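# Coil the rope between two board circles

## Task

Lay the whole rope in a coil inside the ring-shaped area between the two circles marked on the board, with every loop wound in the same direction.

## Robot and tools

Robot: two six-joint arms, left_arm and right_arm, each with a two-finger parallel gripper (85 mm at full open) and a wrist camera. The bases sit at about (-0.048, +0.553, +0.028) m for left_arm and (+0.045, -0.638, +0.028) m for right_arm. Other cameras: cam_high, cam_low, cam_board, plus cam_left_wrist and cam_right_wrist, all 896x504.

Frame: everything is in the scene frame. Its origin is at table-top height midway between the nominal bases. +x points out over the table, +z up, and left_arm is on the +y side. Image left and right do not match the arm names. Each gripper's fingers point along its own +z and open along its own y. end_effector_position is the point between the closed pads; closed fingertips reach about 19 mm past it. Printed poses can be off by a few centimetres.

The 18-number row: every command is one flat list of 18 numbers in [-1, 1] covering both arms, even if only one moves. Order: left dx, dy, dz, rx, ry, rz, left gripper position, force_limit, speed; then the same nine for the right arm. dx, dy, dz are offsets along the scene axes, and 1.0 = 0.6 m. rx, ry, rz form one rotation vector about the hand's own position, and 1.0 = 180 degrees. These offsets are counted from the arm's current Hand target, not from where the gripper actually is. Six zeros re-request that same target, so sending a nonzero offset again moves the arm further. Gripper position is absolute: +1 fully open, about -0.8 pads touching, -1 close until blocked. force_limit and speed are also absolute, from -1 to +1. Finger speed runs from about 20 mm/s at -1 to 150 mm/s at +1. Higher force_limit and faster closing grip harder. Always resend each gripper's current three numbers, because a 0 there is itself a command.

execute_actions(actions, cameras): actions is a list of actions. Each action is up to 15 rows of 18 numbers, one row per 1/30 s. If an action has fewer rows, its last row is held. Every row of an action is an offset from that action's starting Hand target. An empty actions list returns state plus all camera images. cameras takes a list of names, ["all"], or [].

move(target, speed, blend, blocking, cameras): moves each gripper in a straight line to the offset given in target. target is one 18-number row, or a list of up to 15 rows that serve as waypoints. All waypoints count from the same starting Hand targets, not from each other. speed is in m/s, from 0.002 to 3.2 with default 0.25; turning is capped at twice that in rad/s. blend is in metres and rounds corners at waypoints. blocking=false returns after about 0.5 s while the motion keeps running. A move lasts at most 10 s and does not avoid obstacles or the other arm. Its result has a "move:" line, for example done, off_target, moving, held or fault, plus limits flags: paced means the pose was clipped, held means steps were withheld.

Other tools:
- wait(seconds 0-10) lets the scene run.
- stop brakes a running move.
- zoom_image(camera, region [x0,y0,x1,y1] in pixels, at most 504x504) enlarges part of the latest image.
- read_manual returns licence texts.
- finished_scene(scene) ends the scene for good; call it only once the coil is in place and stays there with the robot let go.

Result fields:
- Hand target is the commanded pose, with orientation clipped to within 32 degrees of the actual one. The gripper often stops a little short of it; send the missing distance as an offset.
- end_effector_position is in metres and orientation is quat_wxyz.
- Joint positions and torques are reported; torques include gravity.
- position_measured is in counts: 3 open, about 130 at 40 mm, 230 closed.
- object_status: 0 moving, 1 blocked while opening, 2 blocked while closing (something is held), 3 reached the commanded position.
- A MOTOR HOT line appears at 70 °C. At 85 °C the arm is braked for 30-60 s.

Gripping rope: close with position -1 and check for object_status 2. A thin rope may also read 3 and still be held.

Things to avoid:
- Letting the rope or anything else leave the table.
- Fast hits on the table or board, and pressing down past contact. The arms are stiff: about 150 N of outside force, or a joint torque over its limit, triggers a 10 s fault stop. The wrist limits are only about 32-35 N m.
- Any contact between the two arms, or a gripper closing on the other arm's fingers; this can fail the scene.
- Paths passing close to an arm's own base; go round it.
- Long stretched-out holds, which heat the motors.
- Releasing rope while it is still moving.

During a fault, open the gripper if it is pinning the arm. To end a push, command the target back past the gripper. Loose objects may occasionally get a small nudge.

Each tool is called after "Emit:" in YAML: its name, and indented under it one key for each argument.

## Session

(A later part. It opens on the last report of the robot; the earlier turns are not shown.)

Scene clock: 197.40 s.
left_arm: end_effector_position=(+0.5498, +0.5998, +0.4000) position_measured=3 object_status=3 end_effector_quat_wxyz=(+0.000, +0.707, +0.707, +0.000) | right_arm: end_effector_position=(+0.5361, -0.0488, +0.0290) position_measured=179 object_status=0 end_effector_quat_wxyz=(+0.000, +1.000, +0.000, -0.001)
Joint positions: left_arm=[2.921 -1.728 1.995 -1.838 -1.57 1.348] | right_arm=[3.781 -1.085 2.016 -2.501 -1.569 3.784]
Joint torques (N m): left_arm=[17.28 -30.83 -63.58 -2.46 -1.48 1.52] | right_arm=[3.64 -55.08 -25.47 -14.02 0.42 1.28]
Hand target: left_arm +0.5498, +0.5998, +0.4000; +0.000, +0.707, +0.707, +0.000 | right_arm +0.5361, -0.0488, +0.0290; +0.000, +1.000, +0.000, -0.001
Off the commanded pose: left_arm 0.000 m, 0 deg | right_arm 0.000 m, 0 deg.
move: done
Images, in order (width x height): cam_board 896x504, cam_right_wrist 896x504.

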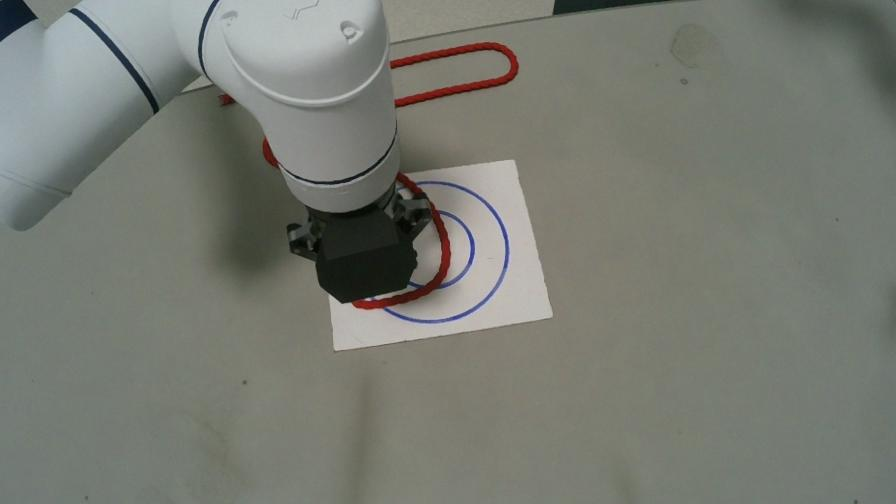

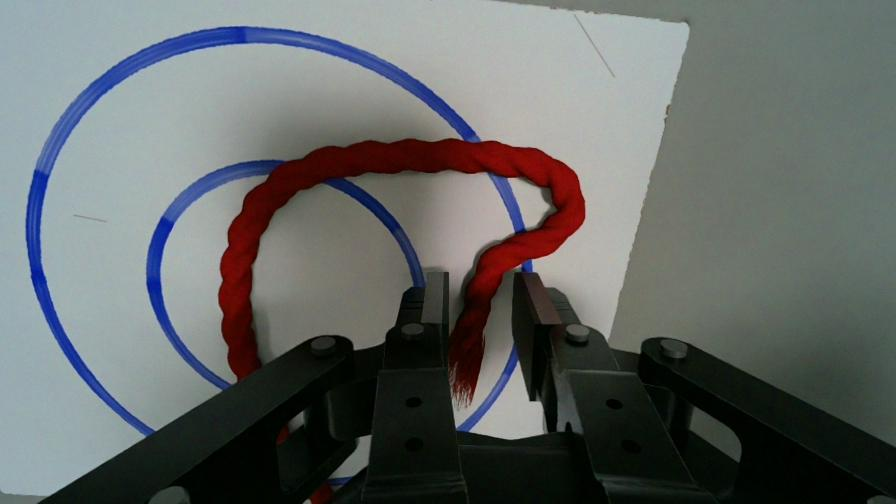

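Emit:
move:
  target:
    - [0,0,0,0,0,0,1,1,1,0,0,0.1183,0,0,0,-0.4,-1,-1]
    - [0,0,0,0,0,0,1,1,1,0.0782,0.007,0.1183,0,0,0.489,-0.3,-1,0]
  speed: [0.08,0.4]
  cameras: ["cam_board","cam_right_wrist"]

Scene clock: 209.13 s.
left_arm: end_effector_position=(+0.5498, +0.5998, +0.4000) position_measured=3 object_status=3 end_effector_quat_wxyz=(+0.000, +0.707, +0.707, +0.000) | right_arm: end_effector_position=(+0.5830, -0.0446, +0.1000) position_measured=167 object_status=0 end_effector_quat_wxyz=(+0.000, +0.719, +0.695, -0.001)
Joint positions: left_arm=[2.921 -1.728 1.995 -1.838 -1.57 1.348] | right_arm=[3.751 -1.139 1.919 -2.349 -1.572 2.217]
Joint torques (N m): left_arm=[15.81 -27.68 -63.37 -2.62 -0.65 1.53] | right_arm=[-17.28 -55.68 -45.69 -0.59 2.63 -2.32]
Hand target: left_arm +0.5498, +0.5998, +0.4000; +0.000, +0.707, +0.707, +0.000 | right_arm +0.5830, -0.0446, +0.1000; +0.000, +0.719, +0.695, -0.001
Off the commanded pose: left_arm 0.000 m, 0 deg | right_arm 0.000 m, 0 deg.
move: done
Images, in order (width x height): cam_board 896x504, cam_right_wrist 896x504.

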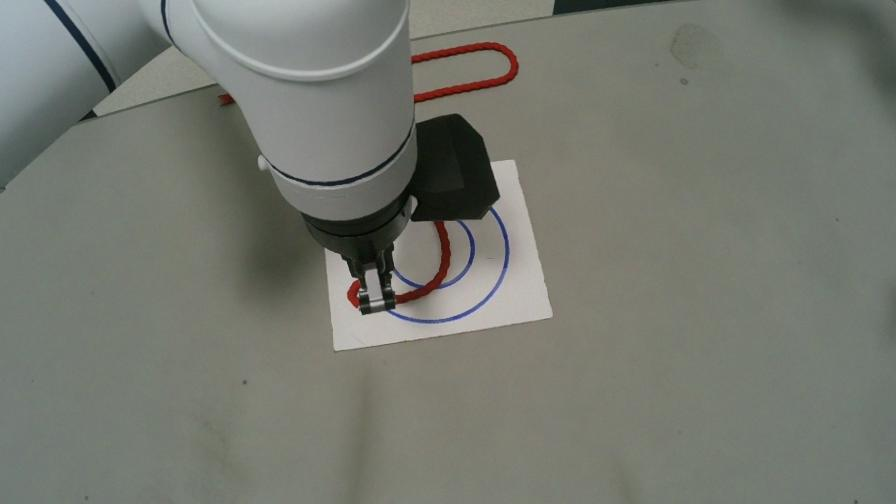

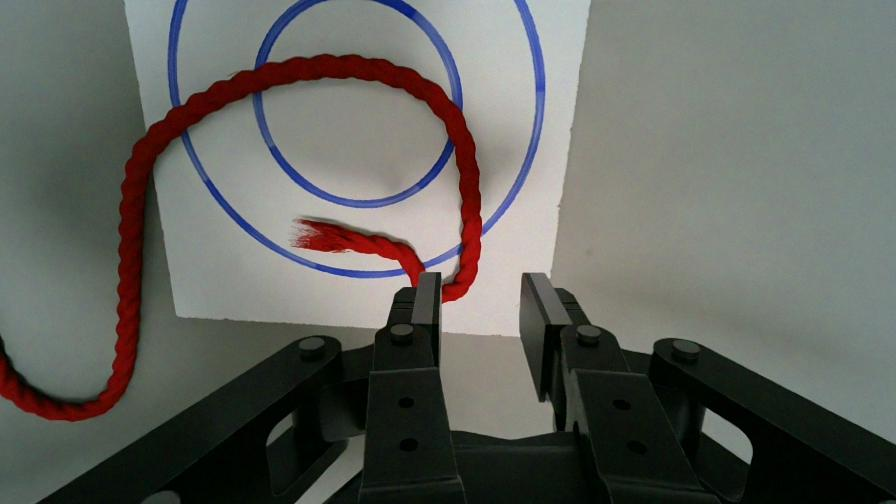

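Emit:
move:
  target:
    - [0,0,0,0,0,0,1,1,1,0.0025,0.0075,-0.1208,0,0,-0.061,-0.4,-1,0]
    - [0,0,0,0,0,0,1,1,1,0.0025,0.0075,-0.1208,0,0,-0.061,-1,-1,-1]
    - [0,0,0,0,0,0,1,1,1,0.0025,0.0075,-0.0667,0,0,-0.061,-1,-1,-1]
  speed: [0.08,0.05,0.05]

Emit:
move:
  target:
    - [0,0,0,0,0,0,1,1,1,0.0235,0.0532,0,0,0,-0.0444,-1,-1,-1]
    - [0,0,0,0,0,0,1,1,1,0.0235,0.0532,-0.0525,0,0,-0.0444,-1,-1,-1]
    - [0,0,0,0,0,0,1,1,1,0.0235,0.0532,-0.0525,0,0,-0.0444,-0.42,-1,-1]
    - [0,0,0,0,0,0,1,1,1,0.0235,0.0532,0.1,0,0,-0.0444,-0.42,-1,-1]
  speed: [0.08,0.05,0.05,0.08]
  cameras: ["cam_board","cam_right_wrist"]

Scene clock: 221.83 s.
left_arm: end_effector_position=(+0.5498, +0.5998, +0.4000) position_measured=3 object_status=3 end_effector_quat_wxyz=(+0.000, +0.707, +0.707, +0.000) | right_arm: end_effector_position=(+0.5845, -0.0401, +0.0598) position_measured=211 object_status=2 end_effector_quat_wxyz=(+0.000, +0.782, +0.623, -0.001)
Joint positions: left_arm=[2.921 -1.728 1.995 -1.838 -1.57 1.348] | right_arm=[3.754 -1.083 1.927 -2.413 -1.571 2.412]
Joint torques (N m): left_arm=[16.1 -29.35 -62.63 -2.29 -0.75 1.57] | right_arm=[29.73 -96.66 -43.56 -0.72 0.26 1.63]
Hand target: left_arm +0.5498, +0.5998, +0.4000; +0.000, +0.707, +0.707, +0.000 | right_arm +0.5845, -0.0401, +0.0599; +0.000, +0.782, +0.623, -0.001
Off the commanded pose: left_arm 0.000 m, 0 deg | right_arm 0.000 m, 0 deg.
move: done

Scene clock: 226.33 s.
left_arm: end_effector_position=(+0.5498, +0.5998, +0.4000) position_measured=3 object_status=3 end_effector_quat_wxyz=(+0.000, +0.707, +0.707, +0.000) | right_arm: end_effector_position=(+0.5986, -0.0082, +0.1198) position_measured=182 object_status=3 end_effector_quat_wxyz=(+0.000, +0.824, +0.567, -0.001)
Joint positions: left_arm=[2.921 -1.728 1.995 -1.838 -1.57 1.348] | right_arm=[3.776 -1.114 1.831 -2.286 -1.571 2.573]
Joint torques (N m): left_arm=[17.1 -30.65 -62.6 -1.85 -1.06 1.23] | right_arm=[27.07 -99.04 -47.1 -0.74 0.82 1.14]
Hand target: left_arm +0.5498, +0.5998, +0.4000; +0.000, +0.707, +0.707, +0.000 | right_arm +0.5986, -0.0082, +0.1199; +0.000, +0.824, +0.567, -0.001
Off the commanded pose: left_arm 0.000 m, 0 deg | right_arm 0.000 m, 0 deg.
move: done
Images, in order (width x height): cam_board 896x504, cam_right_wrist 896x504.

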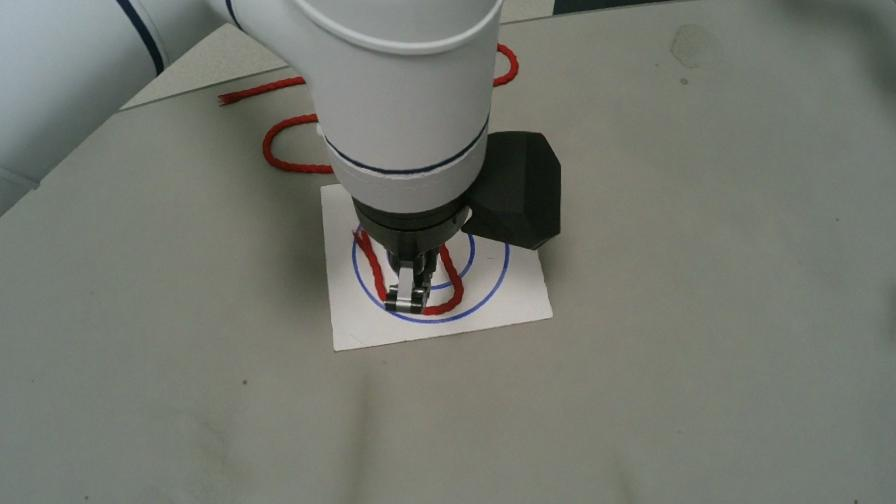

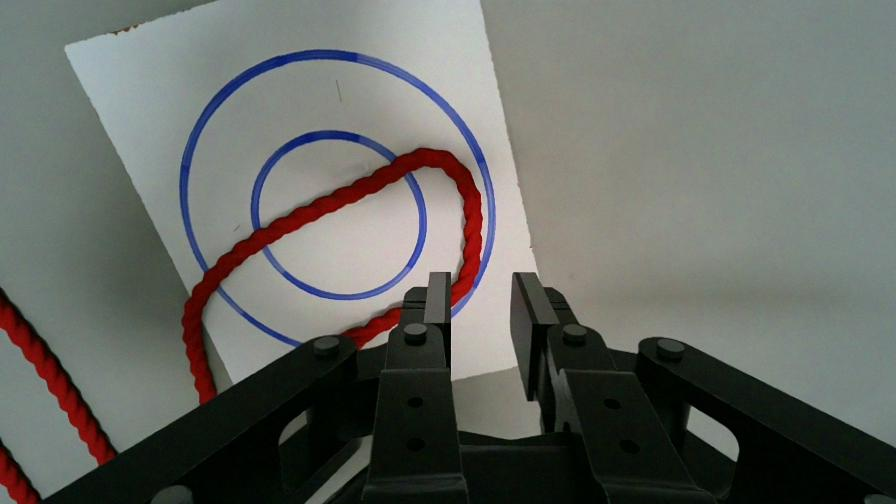

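Emit:
move:
  target:
    - [0,0,0,0,0,0,1,1,1,-0.0607,0.0632,-0.05,0,0,0.6833,-0.35,-1,0]
    - [0,0,0,0,0,0,1,1,1,-0.0607,0.0632,-0.154,0,0,0.6833,-0.35,-1,0]
    - [0,0,0,0,0,0,1,1,1,-0.0607,0.0632,-0.154,0,0,0.6833,-1,-1,-1]
    - [0,0,0,0,0,0,1,1,1,-0.0607,0.0632,-0.0998,0,0,0.6833,-1,-1,-1]
  speed: [0.45,0.08,0.05,0.05]

Emit:
move:
  target:
    - [0,0,0,0,0,0,1,1,1,0.0347,0.0555,0,0,0,-0.3167,-1,-1,-1]
    - [0,0,0,0,0,0,1,1,1,0.0347,0.0555,-0.0525,0,0,-0.3167,-1,-1,-1]
    - [0,0,0,0,0,0,1,1,1,0.0347,0.0555,-0.0525,0,0,-0.3167,-0.42,-1,-1]
    - [0,0,0,0,0,0,1,1,1,0.0347,0.0555,0.1,0,0,-0.3167,-0.42,-1,-1]
  speed: [0.25,0.05,0.05,0.08]
  cameras: ["cam_right_wrist"]

Scene clock: 247.13 s.
left_arm: end_effector_position=(+0.5498, +0.5998, +0.4000) position_measured=3 object_status=3 end_effector_quat_wxyz=(+0.000, +0.707, +0.707, +0.000) | right_arm: end_effector_position=(+0.5622, +0.0298, +0.0599) position_measured=210 object_status=2 end_effector_quat_wxyz=(+0.001, -0.105, +0.994, +0.000)
Joint positions: left_arm=[2.921 -1.728 1.995 -1.838 -1.57 1.348] | right_arm=[3.84 -1.037 1.846 -2.381 -1.573 0.491]
Joint torques (N m): left_arm=[16.06 -28.94 -62.14 -2.43 -1.14 1] | right_arm=[26.15 -101.61 -44.68 -0.58 2.45 0.2]
Hand target: left_arm +0.5498, +0.5998, +0.4000; +0.000, +0.707, +0.707, +0.000 | right_arm +0.5622, +0.0298, +0.0601; +0.001, -0.105, +0.994, +0.000
Off the commanded pose: left_arm 0.000 m, 0 deg | right_arm 0.000 m, 0 deg.
move: done

Scene clock: 252.87 s.
left_arm: end_effector_position=(+0.5498, +0.5998, +0.4000) position_measured=3 object_status=3 end_effector_quat_wxyz=(+0.000, +0.707, +0.707, +0.000) | right_arm: end_effector_position=(+0.5830, +0.0631, +0.1199) position_measured=182 object_status=3 end_effector_quat_wxyz=(+0.001, +0.383, +0.924, -0.001)
Joint positions: left_arm=[2.921 -1.728 1.995 -1.838 -1.57 1.348] | right_arm=[3.854 -1.055 1.734 -2.249 -1.573 1.5]
Joint torques (N m): left_arm=[17.84 -27.86 -62.47 -2.77 -1.17 0.91] | right_arm=[27.72 -103.79 -49.96 -0.78 0.68 1.31]
Hand target: left_arm +0.5498, +0.5998, +0.4000; +0.000, +0.707, +0.707, +0.000 | right_arm +0.5830, +0.0631, +0.1201; +0.001, +0.383, +0.924, -0.001
Off the commanded pose: left_arm 0.000 m, 0 deg | right_arm 0.000 m, 0 deg.
move: done
Images, in order (width x height): cam_right_wrist 896x504.

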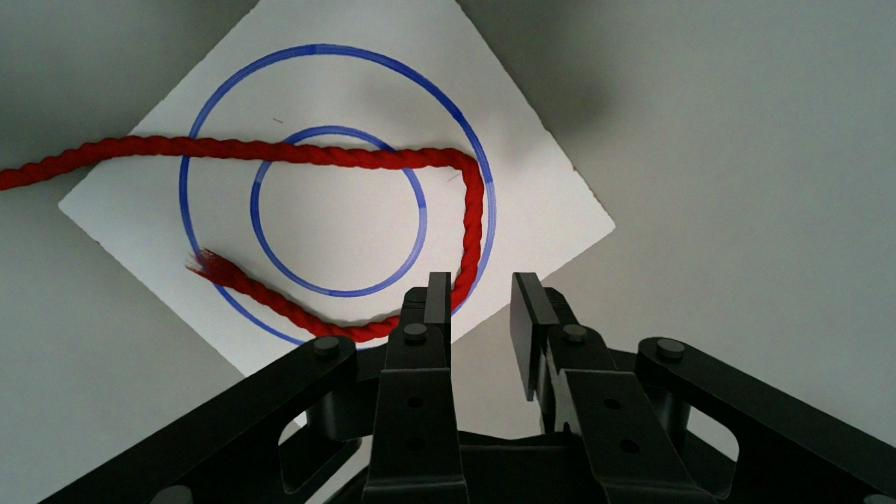

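Emit:
move:
  target:
    - [0,0,0,0,0,0,1,1,1,-0.094,-0.0123,-0.05,0,0,0.5,-0.35,-1,0]
    - [0,0,0,0,0,0,1,1,1,-0.094,-0.0123,-0.1543,0,0,0.5,-0.35,-1,0]
    - [0,0,0,0,0,0,1,1,1,-0.094,-0.0123,-0.1543,0,0,0.5,-1,-1,-1]
    - [0,0,0,0,0,0,1,1,1,-0.094,-0.0123,-0.1,0,0,0.5,-1,-1,-1]
  speed: [0.4,0.08,0.05,0.05]

Emit:
move:
  target:
    - [0,0,0,0,0,0,1,1,1,-0.0283,0.0345,0,0,0,-0.1167,-1,-1,-1]
    - [0,0,0,0,0,0,1,1,1,-0.0283,0.0345,-0.0525,0,0,-0.1167,-1,-1,-1]
    - [0,0,0,0,0,0,1,1,1,-0.0283,0.0345,-0.0525,0,0,-0.1167,-0.42,-1,-1]
    - [0,0,0,0,0,0,1,1,1,-0.0283,0.0345,0.1,0,0,-0.1167,-0.42,-1,-1]
  speed: [0.15,0.05,0.05,0.08]
  cameras: ["cam_high","cam_board","cam_right_wrist"]

Scene clock: 266.23 s.
left_arm: end_effector_position=(+0.5498, +0.5998, +0.4000) position_measured=3 object_status=3 end_effector_quat_wxyz=(+0.000, +0.707, +0.707, +0.000) | right_arm: end_effector_position=(+0.5266, +0.0557, +0.0599) position_measured=211 object_status=2 end_effector_quat_wxyz=(+0.001, -0.383, +0.924, +0.000)
Joint positions: left_arm=[2.921 -1.728 1.995 -1.838 -1.57 1.348] | right_arm=[3.892 -1.037 1.846 -2.382 -1.572 -0.033]
Joint torques (N m): left_arm=[16.59 -30.67 -62.26 -2.61 -0.88 0.9] | right_arm=[4.22 -101.97 -44.57 -0.18 2.32 0.09]
Hand target: left_arm +0.5498, +0.5998, +0.4000; +0.000, +0.707, +0.707, +0.000 | right_arm +0.5266, +0.0557, +0.0601; +0.001, -0.383, +0.924, +0.000
Off the commanded pose: left_arm 0.000 m, 0 deg | right_arm 0.000 m, 0 deg.
move: done

Scene clock: 271.17 s.
left_arm: end_effector_position=(+0.5498, +0.5998, +0.4000) position_measured=3 object_status=3 end_effector_quat_wxyz=(+0.000, +0.707, +0.707, +0.000) | right_arm: end_effector_position=(+0.5096, +0.0764, +0.1199) position_measured=182 object_status=3 end_effector_quat_wxyz=(+0.001, -0.208, +0.978, +0.000)
Joint positions: left_arm=[2.921 -1.728 1.995 -1.838 -1.57 1.348] | right_arm=[3.924 -1.097 1.804 -2.279 -1.572 0.366]
Joint torques (N m): left_arm=[14.26 -31.84 -63.1 -2.17 -1.19 0.68] | right_arm=[26.68 -102.53 -47.77 -0.27 1.05 1.33]
Hand target: left_arm +0.5498, +0.5998, +0.4000; +0.000, +0.707, +0.707, +0.000 | right_arm +0.5096, +0.0764, +0.1201; +0.001, -0.208, +0.978, +0.000
Off the commanded pose: left_arm 0.000 m, 0 deg | right_arm 0.000 m, 0 deg.
move: done
Images, in order (width x height): cam_high 896x504, cam_board 896x504, cam_right_wrist 896x504.

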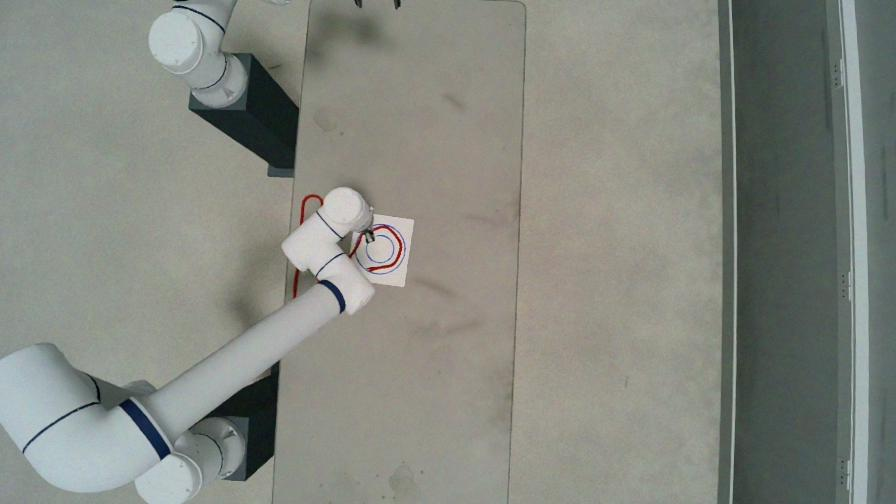

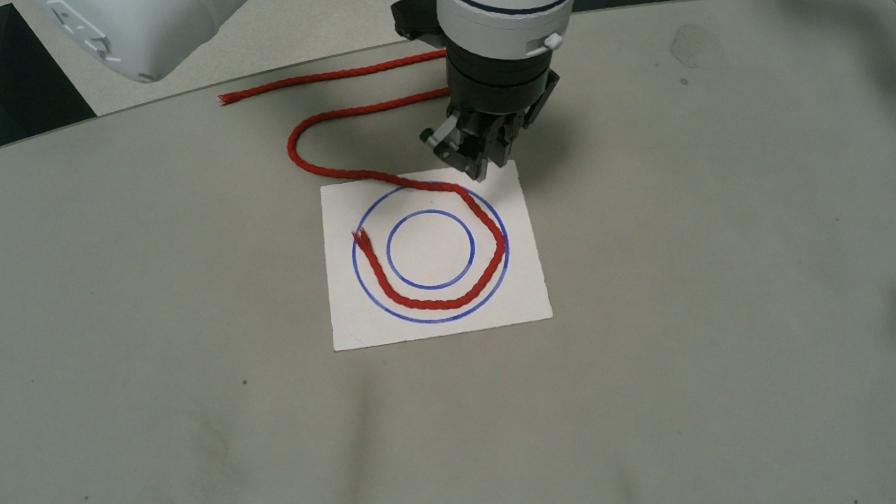

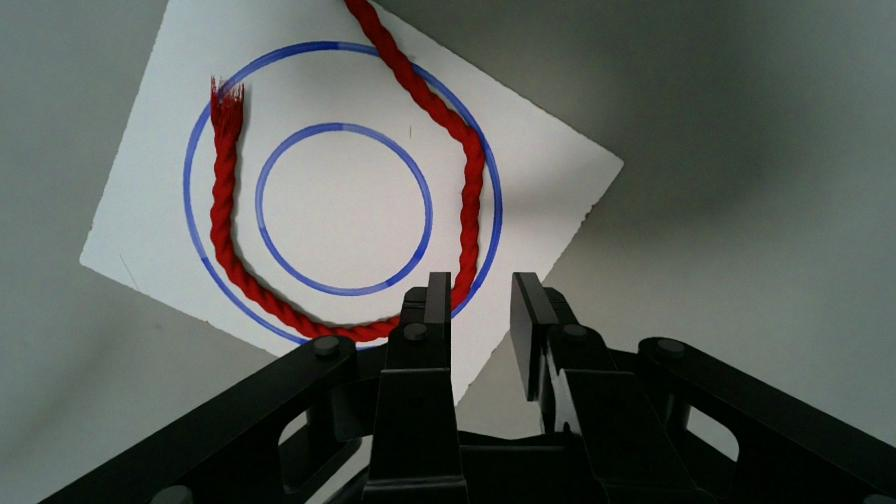

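Emit:
move:
  target:
    - [0,0,0,0,0,0,1,1,1,-0.0793,-0.0765,-0.05,0,0,0.2444,-0.35,-1,0]
    - [0,0,0,0,0,0,1,1,1,-0.0793,-0.0765,-0.1543,0,0,0.2444,-0.35,-1,0]
    - [0,0,0,0,0,0,1,1,1,-0.0793,-0.0765,-0.1543,0,0,0.2444,-1,-1,-1]
    - [0,0,0,0,0,0,1,1,1,-0.0793,-0.0765,-0.1,0,0,0.2444,-1,-1,-1]
  speed: [0.3,0.08,0.05,0.05]

Emit:
move:
  target:
    - [0,0,0,0,0,0,1,1,1,0.0117,-0.0108,0,0,0,0.0833,-1,-1,-1]
    - [0,0,0,0,0,0,1,1,1,0.0117,-0.0108,-0.0525,0,0,0.0833,-1,-1,-1]
    - [0,0,0,0,0,0,1,1,1,0.0117,-0.0108,-0.0525,0,0,0.0833,-0.42,-1,-1]
    - [0,0,0,0,0,0,1,1,1,0.0117,-0.0108,0.1,0,0,0.0833,-0.42,-1,-1]
  speed: [0.15,0.05,0.05,0.08]
  cameras: ["cam_board","cam_right_wrist"]

Scene clock: 289.10 s.
left_arm: end_effector_position=(+0.5498, +0.5998, +0.4000) position_measured=3 object_status=3 end_effector_quat_wxyz=(+0.000, +0.707, +0.707, +0.000) | right_arm: end_effector_position=(+0.4621, +0.0305, +0.0599) position_measured=210 object_status=2 end_effector_quat_wxyz=(+0.001, -0.559, +0.829, +0.000)
Joint positions: left_arm=[2.921 -1.728 1.995 -1.838 -1.57 1.348] | right_arm=[3.925 -1.104 1.965 -2.434 -1.571 -0.401]
Joint torques (N m): left_arm=[15.13 -29.9 -61.84 -2.52 -0.49 0.6] | right_arm=[16.17 -94.39 -42.92 -1.02 2.56 0.1]
Hand target: left_arm +0.5498, +0.5998, +0.4000; +0.000, +0.707, +0.707, +0.000 | right_arm +0.4621, +0.0305, +0.0601; +0.001, -0.559, +0.829, +0.000
Off the commanded pose: left_arm 0.000 m, 0 deg | right_arm 0.000 m, 0 deg.
move: done

Scene clock: 293.67 s.
left_arm: end_effector_position=(+0.5498, +0.5998, +0.4000) position_measured=3 object_status=3 end_effector_quat_wxyz=(+0.000, +0.707, +0.707, +0.000) | right_arm: end_effector_position=(+0.4691, +0.0240, +0.1199) position_measured=182 object_status=3 end_effector_quat_wxyz=(+0.001, -0.663, +0.749, +0.000)
Joint positions: left_arm=[2.921 -1.728 1.995 -1.838 -1.57 1.348] | right_arm=[3.913 -1.183 1.942 -2.332 -1.57 -0.675]
Joint torques (N m): left_arm=[16.14 -34.67 -62.73 -2.12 -1.01 0.6] | right_arm=[9.01 -92.2 -46.67 -0.57 2.42 -0.3]
Hand target: left_arm +0.5498, +0.5998, +0.4000; +0.000, +0.707, +0.707, +0.000 | right_arm +0.4691, +0.0240, +0.1201; +0.001, -0.663, +0.749, +0.000
Off the commanded pose: left_arm 0.000 m, 0 deg | right_arm 0.000 m, 0 deg.
move: done
Images, in order (width x height): cam_board 896x504, cam_right_wrist 896x504.

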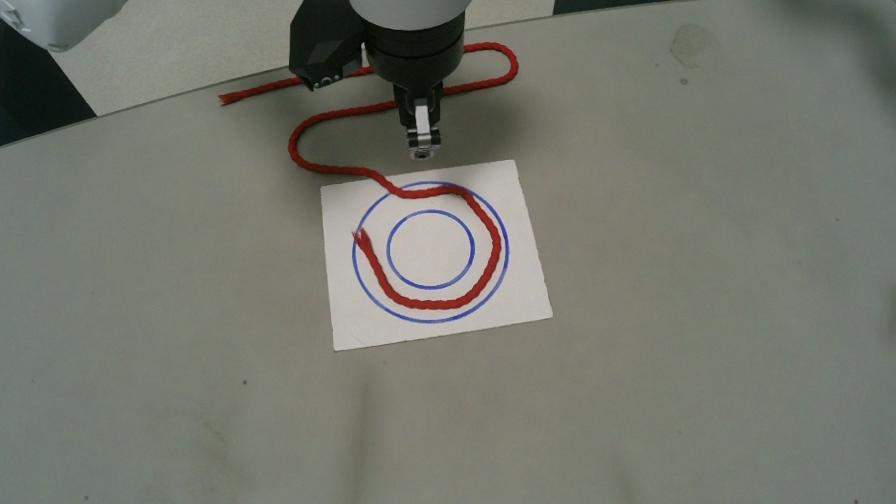

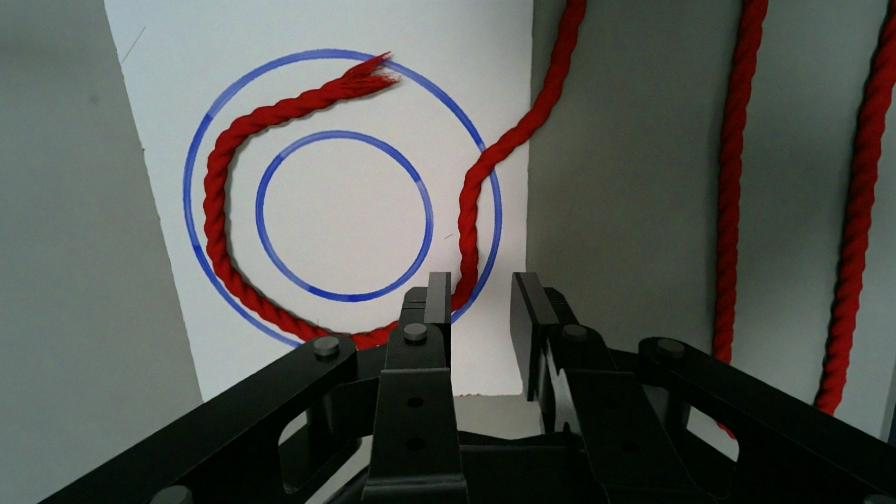

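Emit:
move:
  target:
    - [0,0,0,0,0,0,1,1,1,0.086,-0.1187,-0.05,0,0,-0.379,-0.35,-1,0]
    - [0,0,0,0,0,0,1,1,1,0.086,-0.1187,-0.1543,0,0,-0.379,-0.35,-1,0]
    - [0,0,0,0,0,0,1,1,1,0.086,-0.1187,-0.1543,0,0,-0.379,-1,-1,-1]
  speed: [0.3,0.08,0.05]

Emit:
move:
  target:
    - [0,0,0,0,0,0,1,1,1,0,0,0.0091,0,0,-0.144,-1,-1,-1]
    - [0,0,0,0,0,0,1,1,1,0,0,0.002,0,0,-0.144,-1,-1,-1]
    - [0,0,0,0,0,0,1,1,1,0,0,0.002,0,0,-0.144,-0.42,-1,-1]
    - [0,0,0,0,0,0,1,1,1,0,0,0.1543,0,0,-0.144,-0.42,-1,-1]
  speed: [0.12,0.05,0.05,0.08]
  cameras: ["cam_board","cam_right_wrist"]

Scene clock: 305.80 s.
left_arm: end_effector_position=(+0.5498, +0.5998, +0.4000) position_measured=3 object_status=3 end_effector_quat_wxyz=(+0.000, +0.707, +0.707, +0.000) | right_arm: end_effector_position=(+0.5207, -0.0472, +0.0275) position_measured=211 object_status=0 end_effector_quat_wxyz=(+0.001, -0.129, +0.992, +0.000)
Joint positions: left_arm=[2.921 -1.728 1.995 -1.838 -1.57 1.348] | right_arm=[3.797 -1.092 2.035 -2.515 -1.572 0.399]
Joint torques (N m): left_arm=[15 -31.64 -62.41 -2.18 -0.69 0.23] | right_arm=[3.11 -54.13 -24.89 -13.1 0.42 1.72]
Hand target: left_arm +0.5498, +0.5998, +0.4000; +0.000, +0.707, +0.707, +0.000 | right_arm +0.5207, -0.0472, +0.0275; +0.001, -0.129, +0.992, +0.000
Off the commanded pose: left_arm 0.000 m, 0 deg | right_arm 0.000 m, 0 deg.
move: done

Scene clock: 310.80 s.
left_arm: end_effector_position=(+0.5498, +0.5998, +0.4000) position_measured=3 object_status=3 end_effector_quat_wxyz=(+0.000, +0.707, +0.707, +0.000) | right_arm: end_effector_position=(+0.5207, -0.0472, +0.1199) position_measured=182 object_status=3 end_effector_quat_wxyz=(+0.001, +0.097, +0.995, -0.001)
Joint positions: left_arm=[2.921 -1.728 1.995 -1.838 -1.57 1.348] | right_arm=[3.797 -1.218 1.996 -2.349 -1.573 0.852]
Joint torques (N m): left_arm=[17.51 -29.56 -62.2 -2.39 -0.96 0.59] | right_arm=[25.09 -86.94 -45.56 -0.55 0.65 1]
Hand target: left_arm +0.5498, +0.5998, +0.4000; +0.000, +0.707, +0.707, +0.000 | right_arm +0.5207, -0.0472, +0.1201; +0.001, +0.097, +0.995, -0.001
Off the commanded pose: left_arm 0.000 m, 0 deg | right_arm 0.000 m, 0 deg.
move: done
Images, in order (width x height): cam_board 896x504, cam_right_wrist 896x504.

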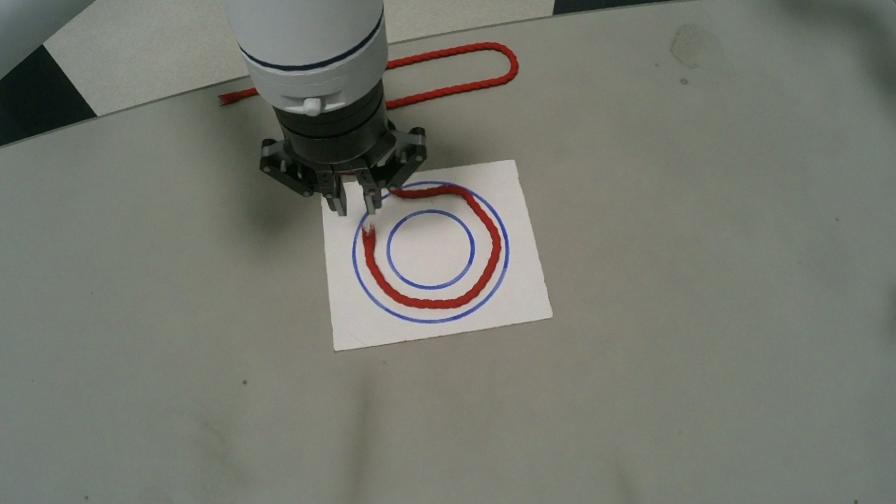

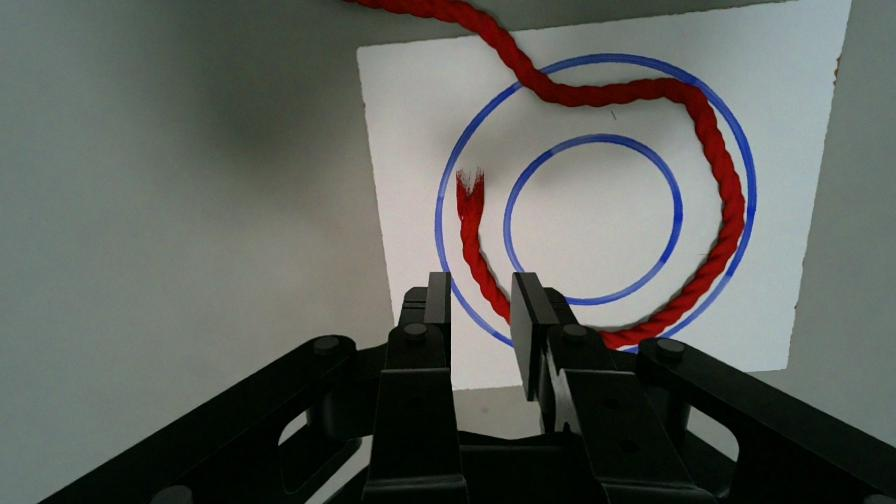

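Emit:
move:
  target:
    - [0,0,0,0,0,0,1,1,1,-0.1455,0.0395,-0.05,0,0,0.2928,-0.35,-1,0]
    - [0,0,0,0,0,0,1,1,1,-0.1455,0.0395,-0.1552,0,0,0.2928,-0.35,-1,0]
    - [0,0,0,0,0,0,1,1,1,-0.1455,0.0395,-0.1552,0,0,0.2928,-1,-1,-1]
    - [0,0,0,0,0,0,1,1,1,-0.1455,0.0395,-0.0918,0,0,0.2928,-1,-1,-1]
  speed: [0.3,0.08,0.05,0.05]

Emit:
move:
  target:
    - [0,0,0,0,0,0,1,1,1,0.1042,-0.0108,0,0,0,0.547,-1,-1,-1]
    - [0,0,0,0,0,0,1,1,1,0.1042,-0.0108,-0.0605,0,0,0.547,-1,-1,-1]
    - [0,0,0,0,0,0,1,1,1,0.1042,-0.0108,-0.0605,0,0,0.547,-0.42,-1,-1]
    - [0,0,0,0,0,0,1,1,1,0.1042,-0.0108,0.0917,0,0,0.547,-0.42,-1,-1]
  speed: [0.35,0.05,0.05,0.08]
  cameras: ["cam_board","cam_right_wrist"]

Scene clock: 344.50 s.
left_arm: end_effector_position=(+0.5498, +0.5998, +0.4000) position_measured=3 object_status=3 end_effector_quat_wxyz=(+0.000, +0.707, +0.707, +0.000) | right_arm: end_effector_position=(+0.4334, -0.0235, +0.0649) position_measured=211 object_status=2 end_effector_quat_wxyz=(+0.001, -0.355, +0.935, +0.000)
Joint positions: left_arm=[2.921 -1.728 1.995 -1.838 -1.57 1.348] | right_arm=[3.9 -1.183 2.086 -2.475 -1.572 0.035]
Joint torques (N m): left_arm=[12.72 -29.79 -61.98 -2.39 -0.79 0.83] | right_arm=[27.83 -83.83 -41.21 -0.28 2.36 0.16]
Hand target: left_arm +0.5498, +0.5998, +0.4000; +0.000, +0.707, +0.707, +0.000 | right_arm +0.4334, -0.0235, +0.0650; +0.001, -0.355, +0.935, +0.000
Off the commanded pose: left_arm 0.000 m, 0 deg | right_arm 0.000 m, 0 deg.
move: done

Scene clock: 350.90 s.
left_arm: end_effector_position=(+0.5498, +0.5998, +0.4000) position_measured=3 object_status=3 end_effector_quat_wxyz=(+0.000, +0.707, +0.707, +0.000) | right_arm: end_effector_position=(+0.4959, -0.0300, +0.1199) position_measured=182 object_status=3 end_effector_quat_wxyz=(-0.001, +0.940, -0.342, -0.001)
Joint positions: left_arm=[2.921 -1.728 1.995 -1.838 -1.57 1.348] | right_arm=[3.835 -1.22 2 -2.351 -1.569 -1.749]
Joint torques (N m): left_arm=[13.55 -28.62 -61.89 -1.96 -0.7 0.35] | right_arm=[13.13 -86.6 -46 -0.63 2.21 -0.53]
Hand target: left_arm +0.5498, +0.5998, +0.4000; +0.000, +0.707, +0.707, +0.000 | right_arm +0.4959, -0.0300, +0.1200; -0.001, +0.940, -0.342, -0.001
Off the commanded pose: left_arm 0.000 m, 0 deg | right_arm 0.000 m, 0 deg.
move: done
Images, in order (width x height): cam_board 896x504, cam_right_wrist 896x504.

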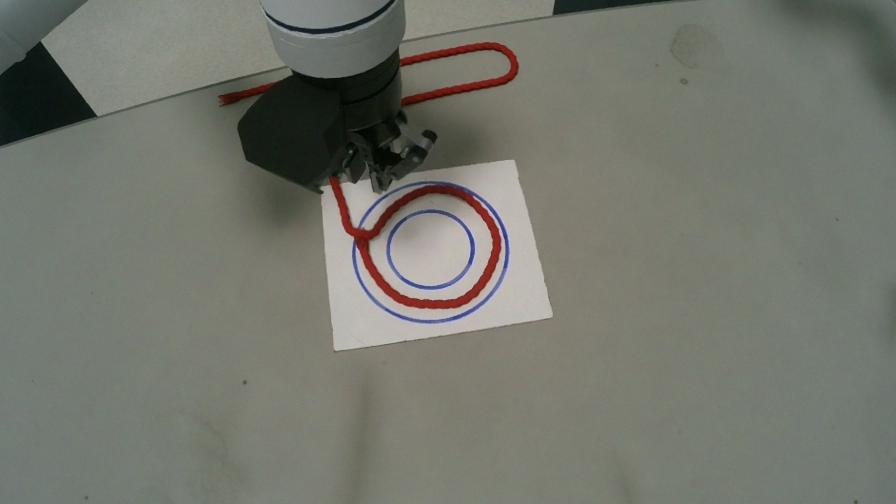

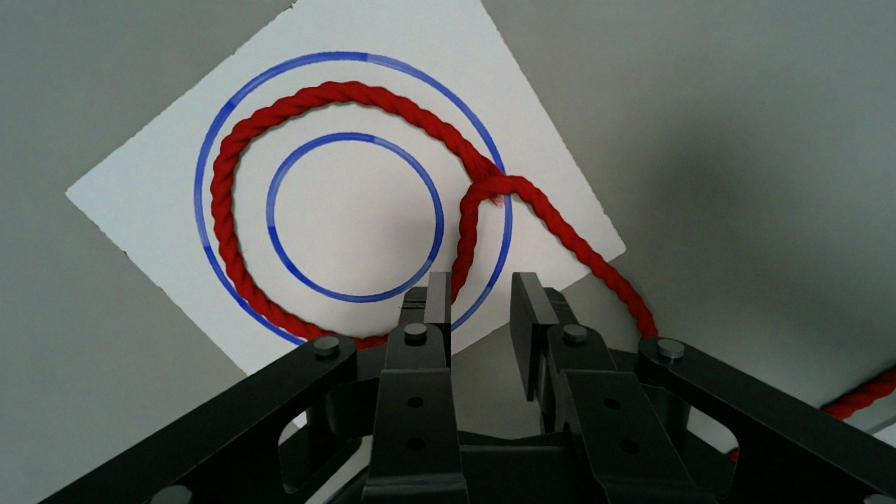

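Emit:
move:
  target:
    - [0,0,0,0,0,0,1,1,1,-0.0413,-0.0568,-0.05,0,0,-0.742,-0.35,-1,0]
    - [0,0,0,0,0,0,1,1,1,-0.0413,-0.0568,-0.1542,0,0,-0.742,-0.35,-1,0]
    - [0,0,0,0,0,0,1,1,1,-0.0413,-0.0568,-0.1542,0,0,-0.742,-1,-1,-1]
    - [0,0,0,0,0,0,1,1,1,-0.0413,-0.0568,-0.0667,0,0,-0.742,-1,-1,-1]
  speed: [0.45,0.08,0.05,0.05]
  cameras: ["cam_right_wrist"]

Scene clock: 375.00 s.
left_arm: end_effector_position=(+0.5498, +0.5998, +0.4000) position_measured=3 object_status=3 end_effector_quat_wxyz=(+0.000, +0.707, +0.707, +0.000) | right_arm: end_effector_position=(+0.4711, -0.0641, +0.0799) position_measured=211 object_status=2 end_effector_quat_wxyz=(+0.001, -0.056, +0.998, +0.000)
Joint positions: left_arm=[2.921 -1.728 1.995 -1.838 -1.57 1.348] | right_arm=[3.821 -1.22 2.103 -2.455 -1.573 0.569]
Joint torques (N m): left_arm=[14.2 -30.15 -61.65 -2.17 -0.94 0.62] | right_arm=[28.21 -84.95 -42.81 -0.18 1.08 1.67]
Hand target: left_arm +0.5498, +0.5998, +0.4000; +0.000, +0.707, +0.707, +0.000 | right_arm +0.4711, -0.0641, +0.0800; +0.001, -0.056, +0.998, +0.000
Off the commanded pose: left_arm 0.000 m, 0 deg | right_arm 0.000 m, 0 deg.
move: done
Images, in order (width x height): cam_right_wrist 896x504.

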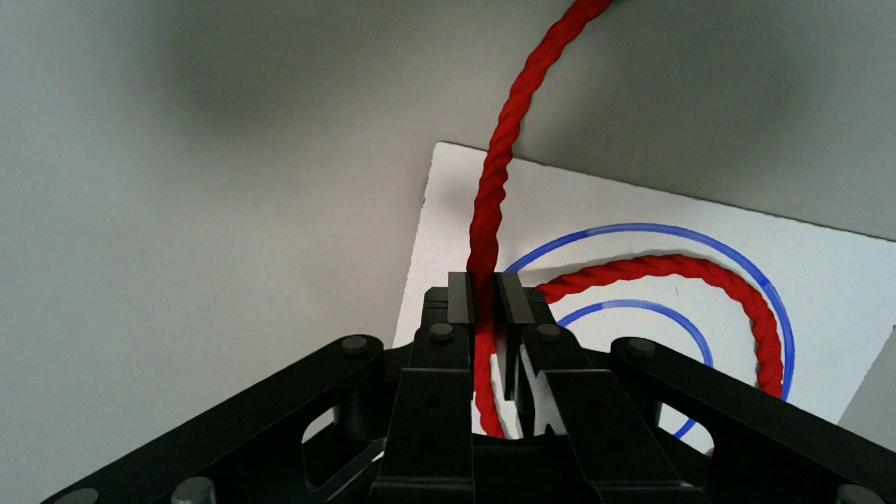

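Emit:
move:
  target:
    - [0,0,0,0,0,0,1,1,1,0.0815,-0.0182,0,0,0,0.544,-1,-1,-1]
    - [0,0,0,0,0,0,1,1,1,0.1407,0.047,0,0,0,-0.911,-1,-1,-1]
    - [0,0,0,0,0,0,1,1,1,0.1407,0.047,-0.0683,0,0,-0.911,-1,-1,-1]
  speed: [0.45,0.45,0.05]
  blend: [0.02,0,0]
  cameras: ["cam_board","cam_right_wrist"]

Scene clock: 381.60 s.
left_arm: end_effector_position=(+0.5498, +0.5998, +0.4000) position_measured=3 object_status=3 end_effector_quat_wxyz=(+0.000, +0.707, +0.707, +0.000) | right_arm: end_effector_position=(+0.5555, -0.0359, +0.0391) position_measured=211 object_status=2 end_effector_quat_wxyz=(+0.000, +0.981, +0.195, -0.001)
Joint positions: left_arm=[2.921 -1.728 1.995 -1.838 -1.57 1.348] | right_arm=[3.78 -1.074 1.967 -2.462 -1.569 -2.894]
Joint torques (N m): left_arm=[14.06 -31.18 -62.43 -2.43 -1.23 0.57] | right_arm=[-15.5 -58.67 -26.98 -14.11 2.47 -2.18]
Hand target: left_arm +0.5498, +0.5998, +0.4000; +0.000, +0.707, +0.707, +0.000 | right_arm +0.5555, -0.0359, +0.0390; +0.000, +0.981, +0.195, -0.001
Off the commanded pose: left_arm 0.000 m, 0 deg | right_arm 0.000 m, 0 deg.
move: done
Images, in order (width x height): cam_board 896x504, cam_right_wrist 896x504.

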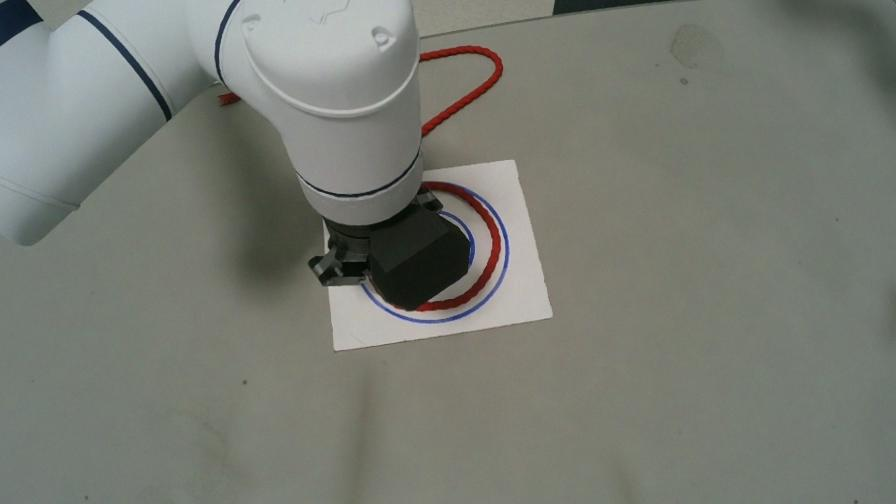

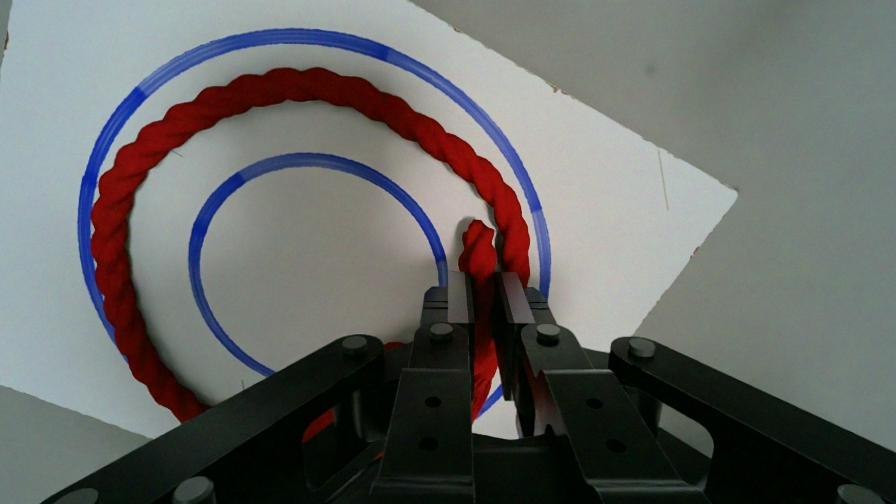

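Emit:
zoom_image:
  camera: "cam_right_wrist"
  region: [380, 180, 620, 440]

Emit:
wait:
  seconds: 0.1
  cameras: ["cam_low","cam_high"]

Emit:
zoom_image:
  camera: "cam_low"
  region: [290, 150, 510, 280]

Scaled by 1.938 from the camera's 896x504 image, which has a finer 1280x720 frame.

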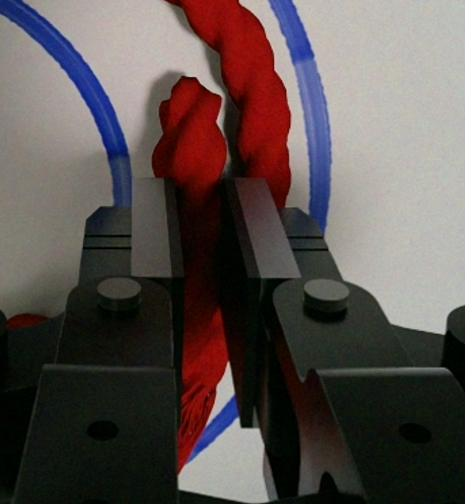

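Scene clock: 382.80 s.
left_arm: end_effector_position=(+0.5498, +0.5998, +0.4000) position_measured=3 object_status=3 end_effector_quat_wxyz=(+0.000, +0.707, +0.707, +0.000) | right_arm: end_effector_position=(+0.5555, -0.0359, +0.0390) position_measured=211 object_status=2 end_effector_quat_wxyz=(+0.000, +0.981, +0.195, -0.001)
Joint positions: left_arm=[2.921 -1.728 1.995 -1.838 -1.57 1.348] | right_arm=[3.78 -1.074 1.967 -2.463 -1.569 -2.894]
Joint torques (N m): left_arm=[15 -31.11 -62.38 -1.95 -0.71 0.38] | right_arm=[-16.13 -57.14 -26.98 -13.92 2.48 -1.23]
Hand target: left_arm +0.5498, +0.5998, +0.4000; +0.000, +0.707, +0.707, +0.000 | right_arm +0.5555, -0.0359, +0.0390; +0.000, +0.981, +0.195, -0.001
Tool commands: left_gripper/position=+1.0 left_gripper/force_limit=+1.0 left_gripper/speed=+1.0 right_gripper/position=-1.0 right_gripper/force_limit=-1.0 right_gripper/speed=-1.0
Off the commanded pose: left_arm 0.000 m, 0 deg | right_arm 0.000 m, 0 deg.
wait: 0.10 s; at rest from the start
Images, in order (width x height): cam_high 896x504, cam_low 896x504.

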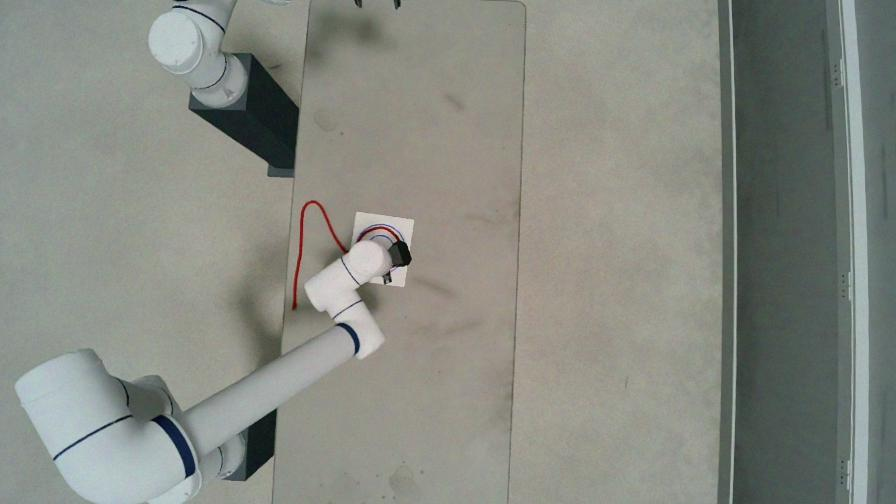

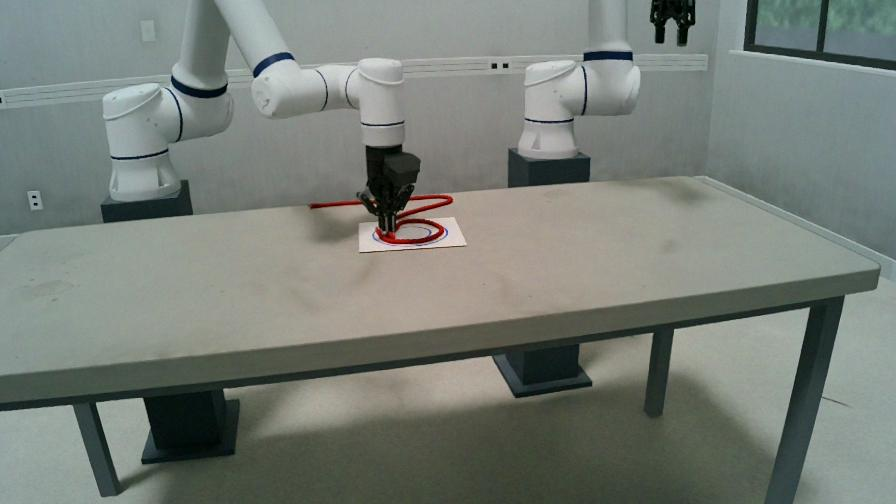

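Scaled by 2.291 from the camera's 896x504 image, which has a finer 1280x720 frame.

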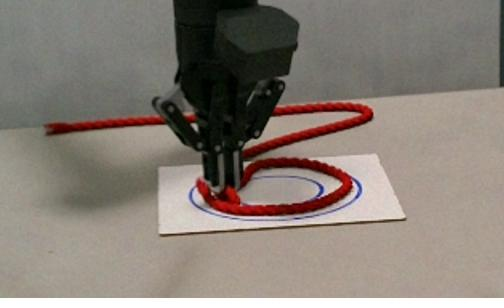

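Emit:
move:
  target:
    - [0,0,0,0,0,0,1,1,1,0,0,0,0,0,0,-0.42,-1,-1]
    - [0,0,0,0,0,0,1,1,1,0,0,0.16,0,0,0,-0.42,-1,-1]
  speed: [0.05,0.08]
  cameras: ["cam_board","cam_right_wrist"]

Scene clock: 389.97 s.
left_arm: end_effector_position=(+0.5498, +0.5998, +0.4000) position_measured=3 object_status=3 end_effector_quat_wxyz=(+0.000, +0.707, +0.707, +0.000) | right_arm: end_effector_position=(+0.5555, -0.0359, +0.1349) position_measured=182 object_status=3 end_effector_quat_wxyz=(+0.000, +0.981, +0.195, -0.001)
Joint positions: left_arm=[2.921 -1.728 1.995 -1.838 -1.57 1.348] | right_arm=[3.78 -1.195 1.925 -2.299 -1.569 -2.894]
Joint torques (N m): left_arm=[17.85 -30.51 -61.84 -2.58 -0.93 0.39] | right_arm=[-3.52 -92.07 -48.01 -0.65 2.24 -0.69]
Hand target: left_arm +0.5498, +0.5998, +0.4000; +0.000, +0.707, +0.707, +0.000 | right_arm +0.5555, -0.0359, +0.1350; +0.000, +0.981, +0.195, -0.001
Off the commanded pose: left_arm 0.000 m, 0 deg | right_arm 0.000 m, 0 deg.
move: done
Images, in order (width x height): cam_board 896x504, cam_right_wrist 896x504.

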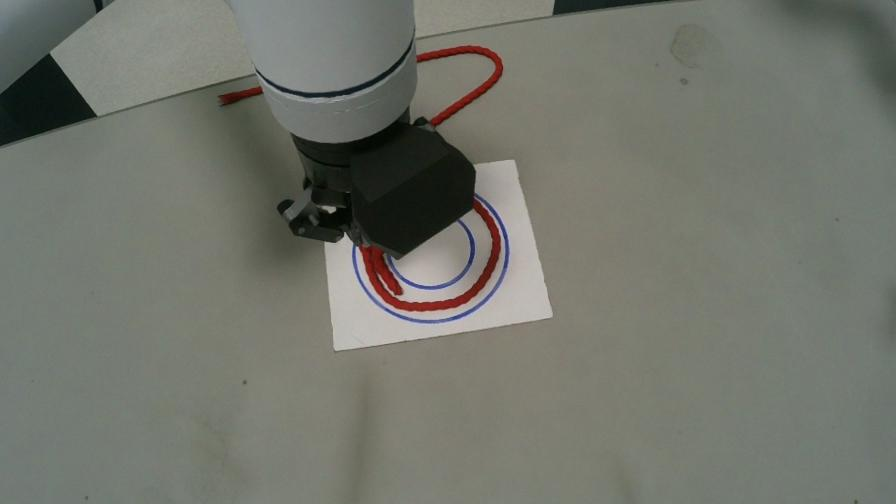

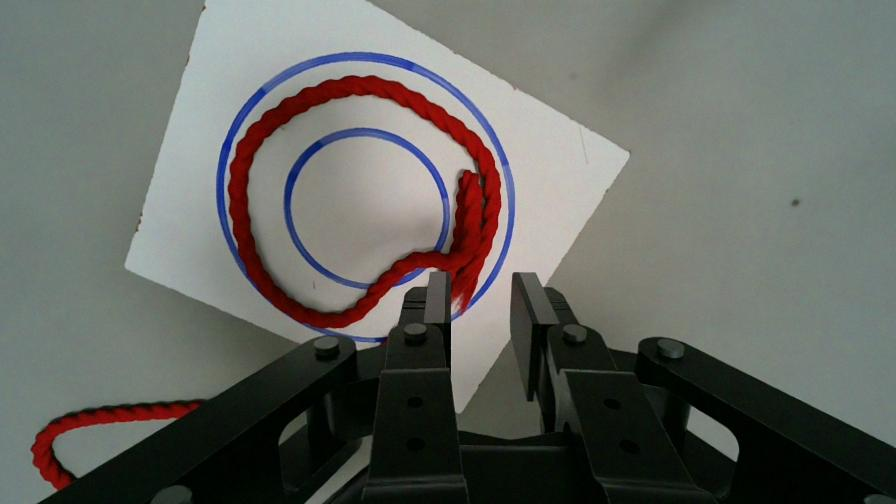

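Emit:
zoom_image:
  camera: "cam_right_wrist"
  region: [270, 140, 540, 380]

Emit:
zoom_image:
  camera: "cam_board"
  region: [320, 160, 540, 340]

Scaled by 1.867 from the camera's 896x504 image, which has a finer 1280x720 frame.

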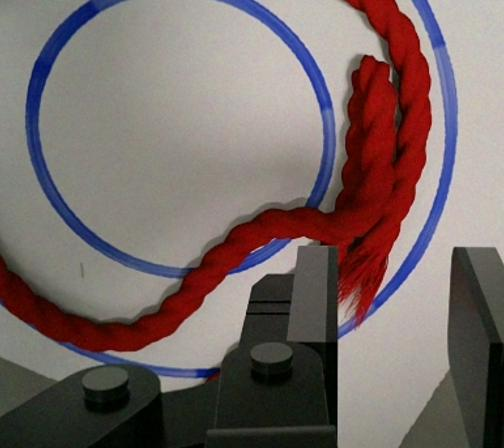

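Scaled by 2.291 from the camera's 896x504 image, which has a finer 1280x720 frame.

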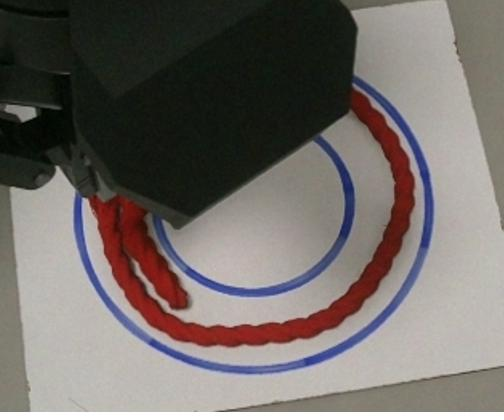

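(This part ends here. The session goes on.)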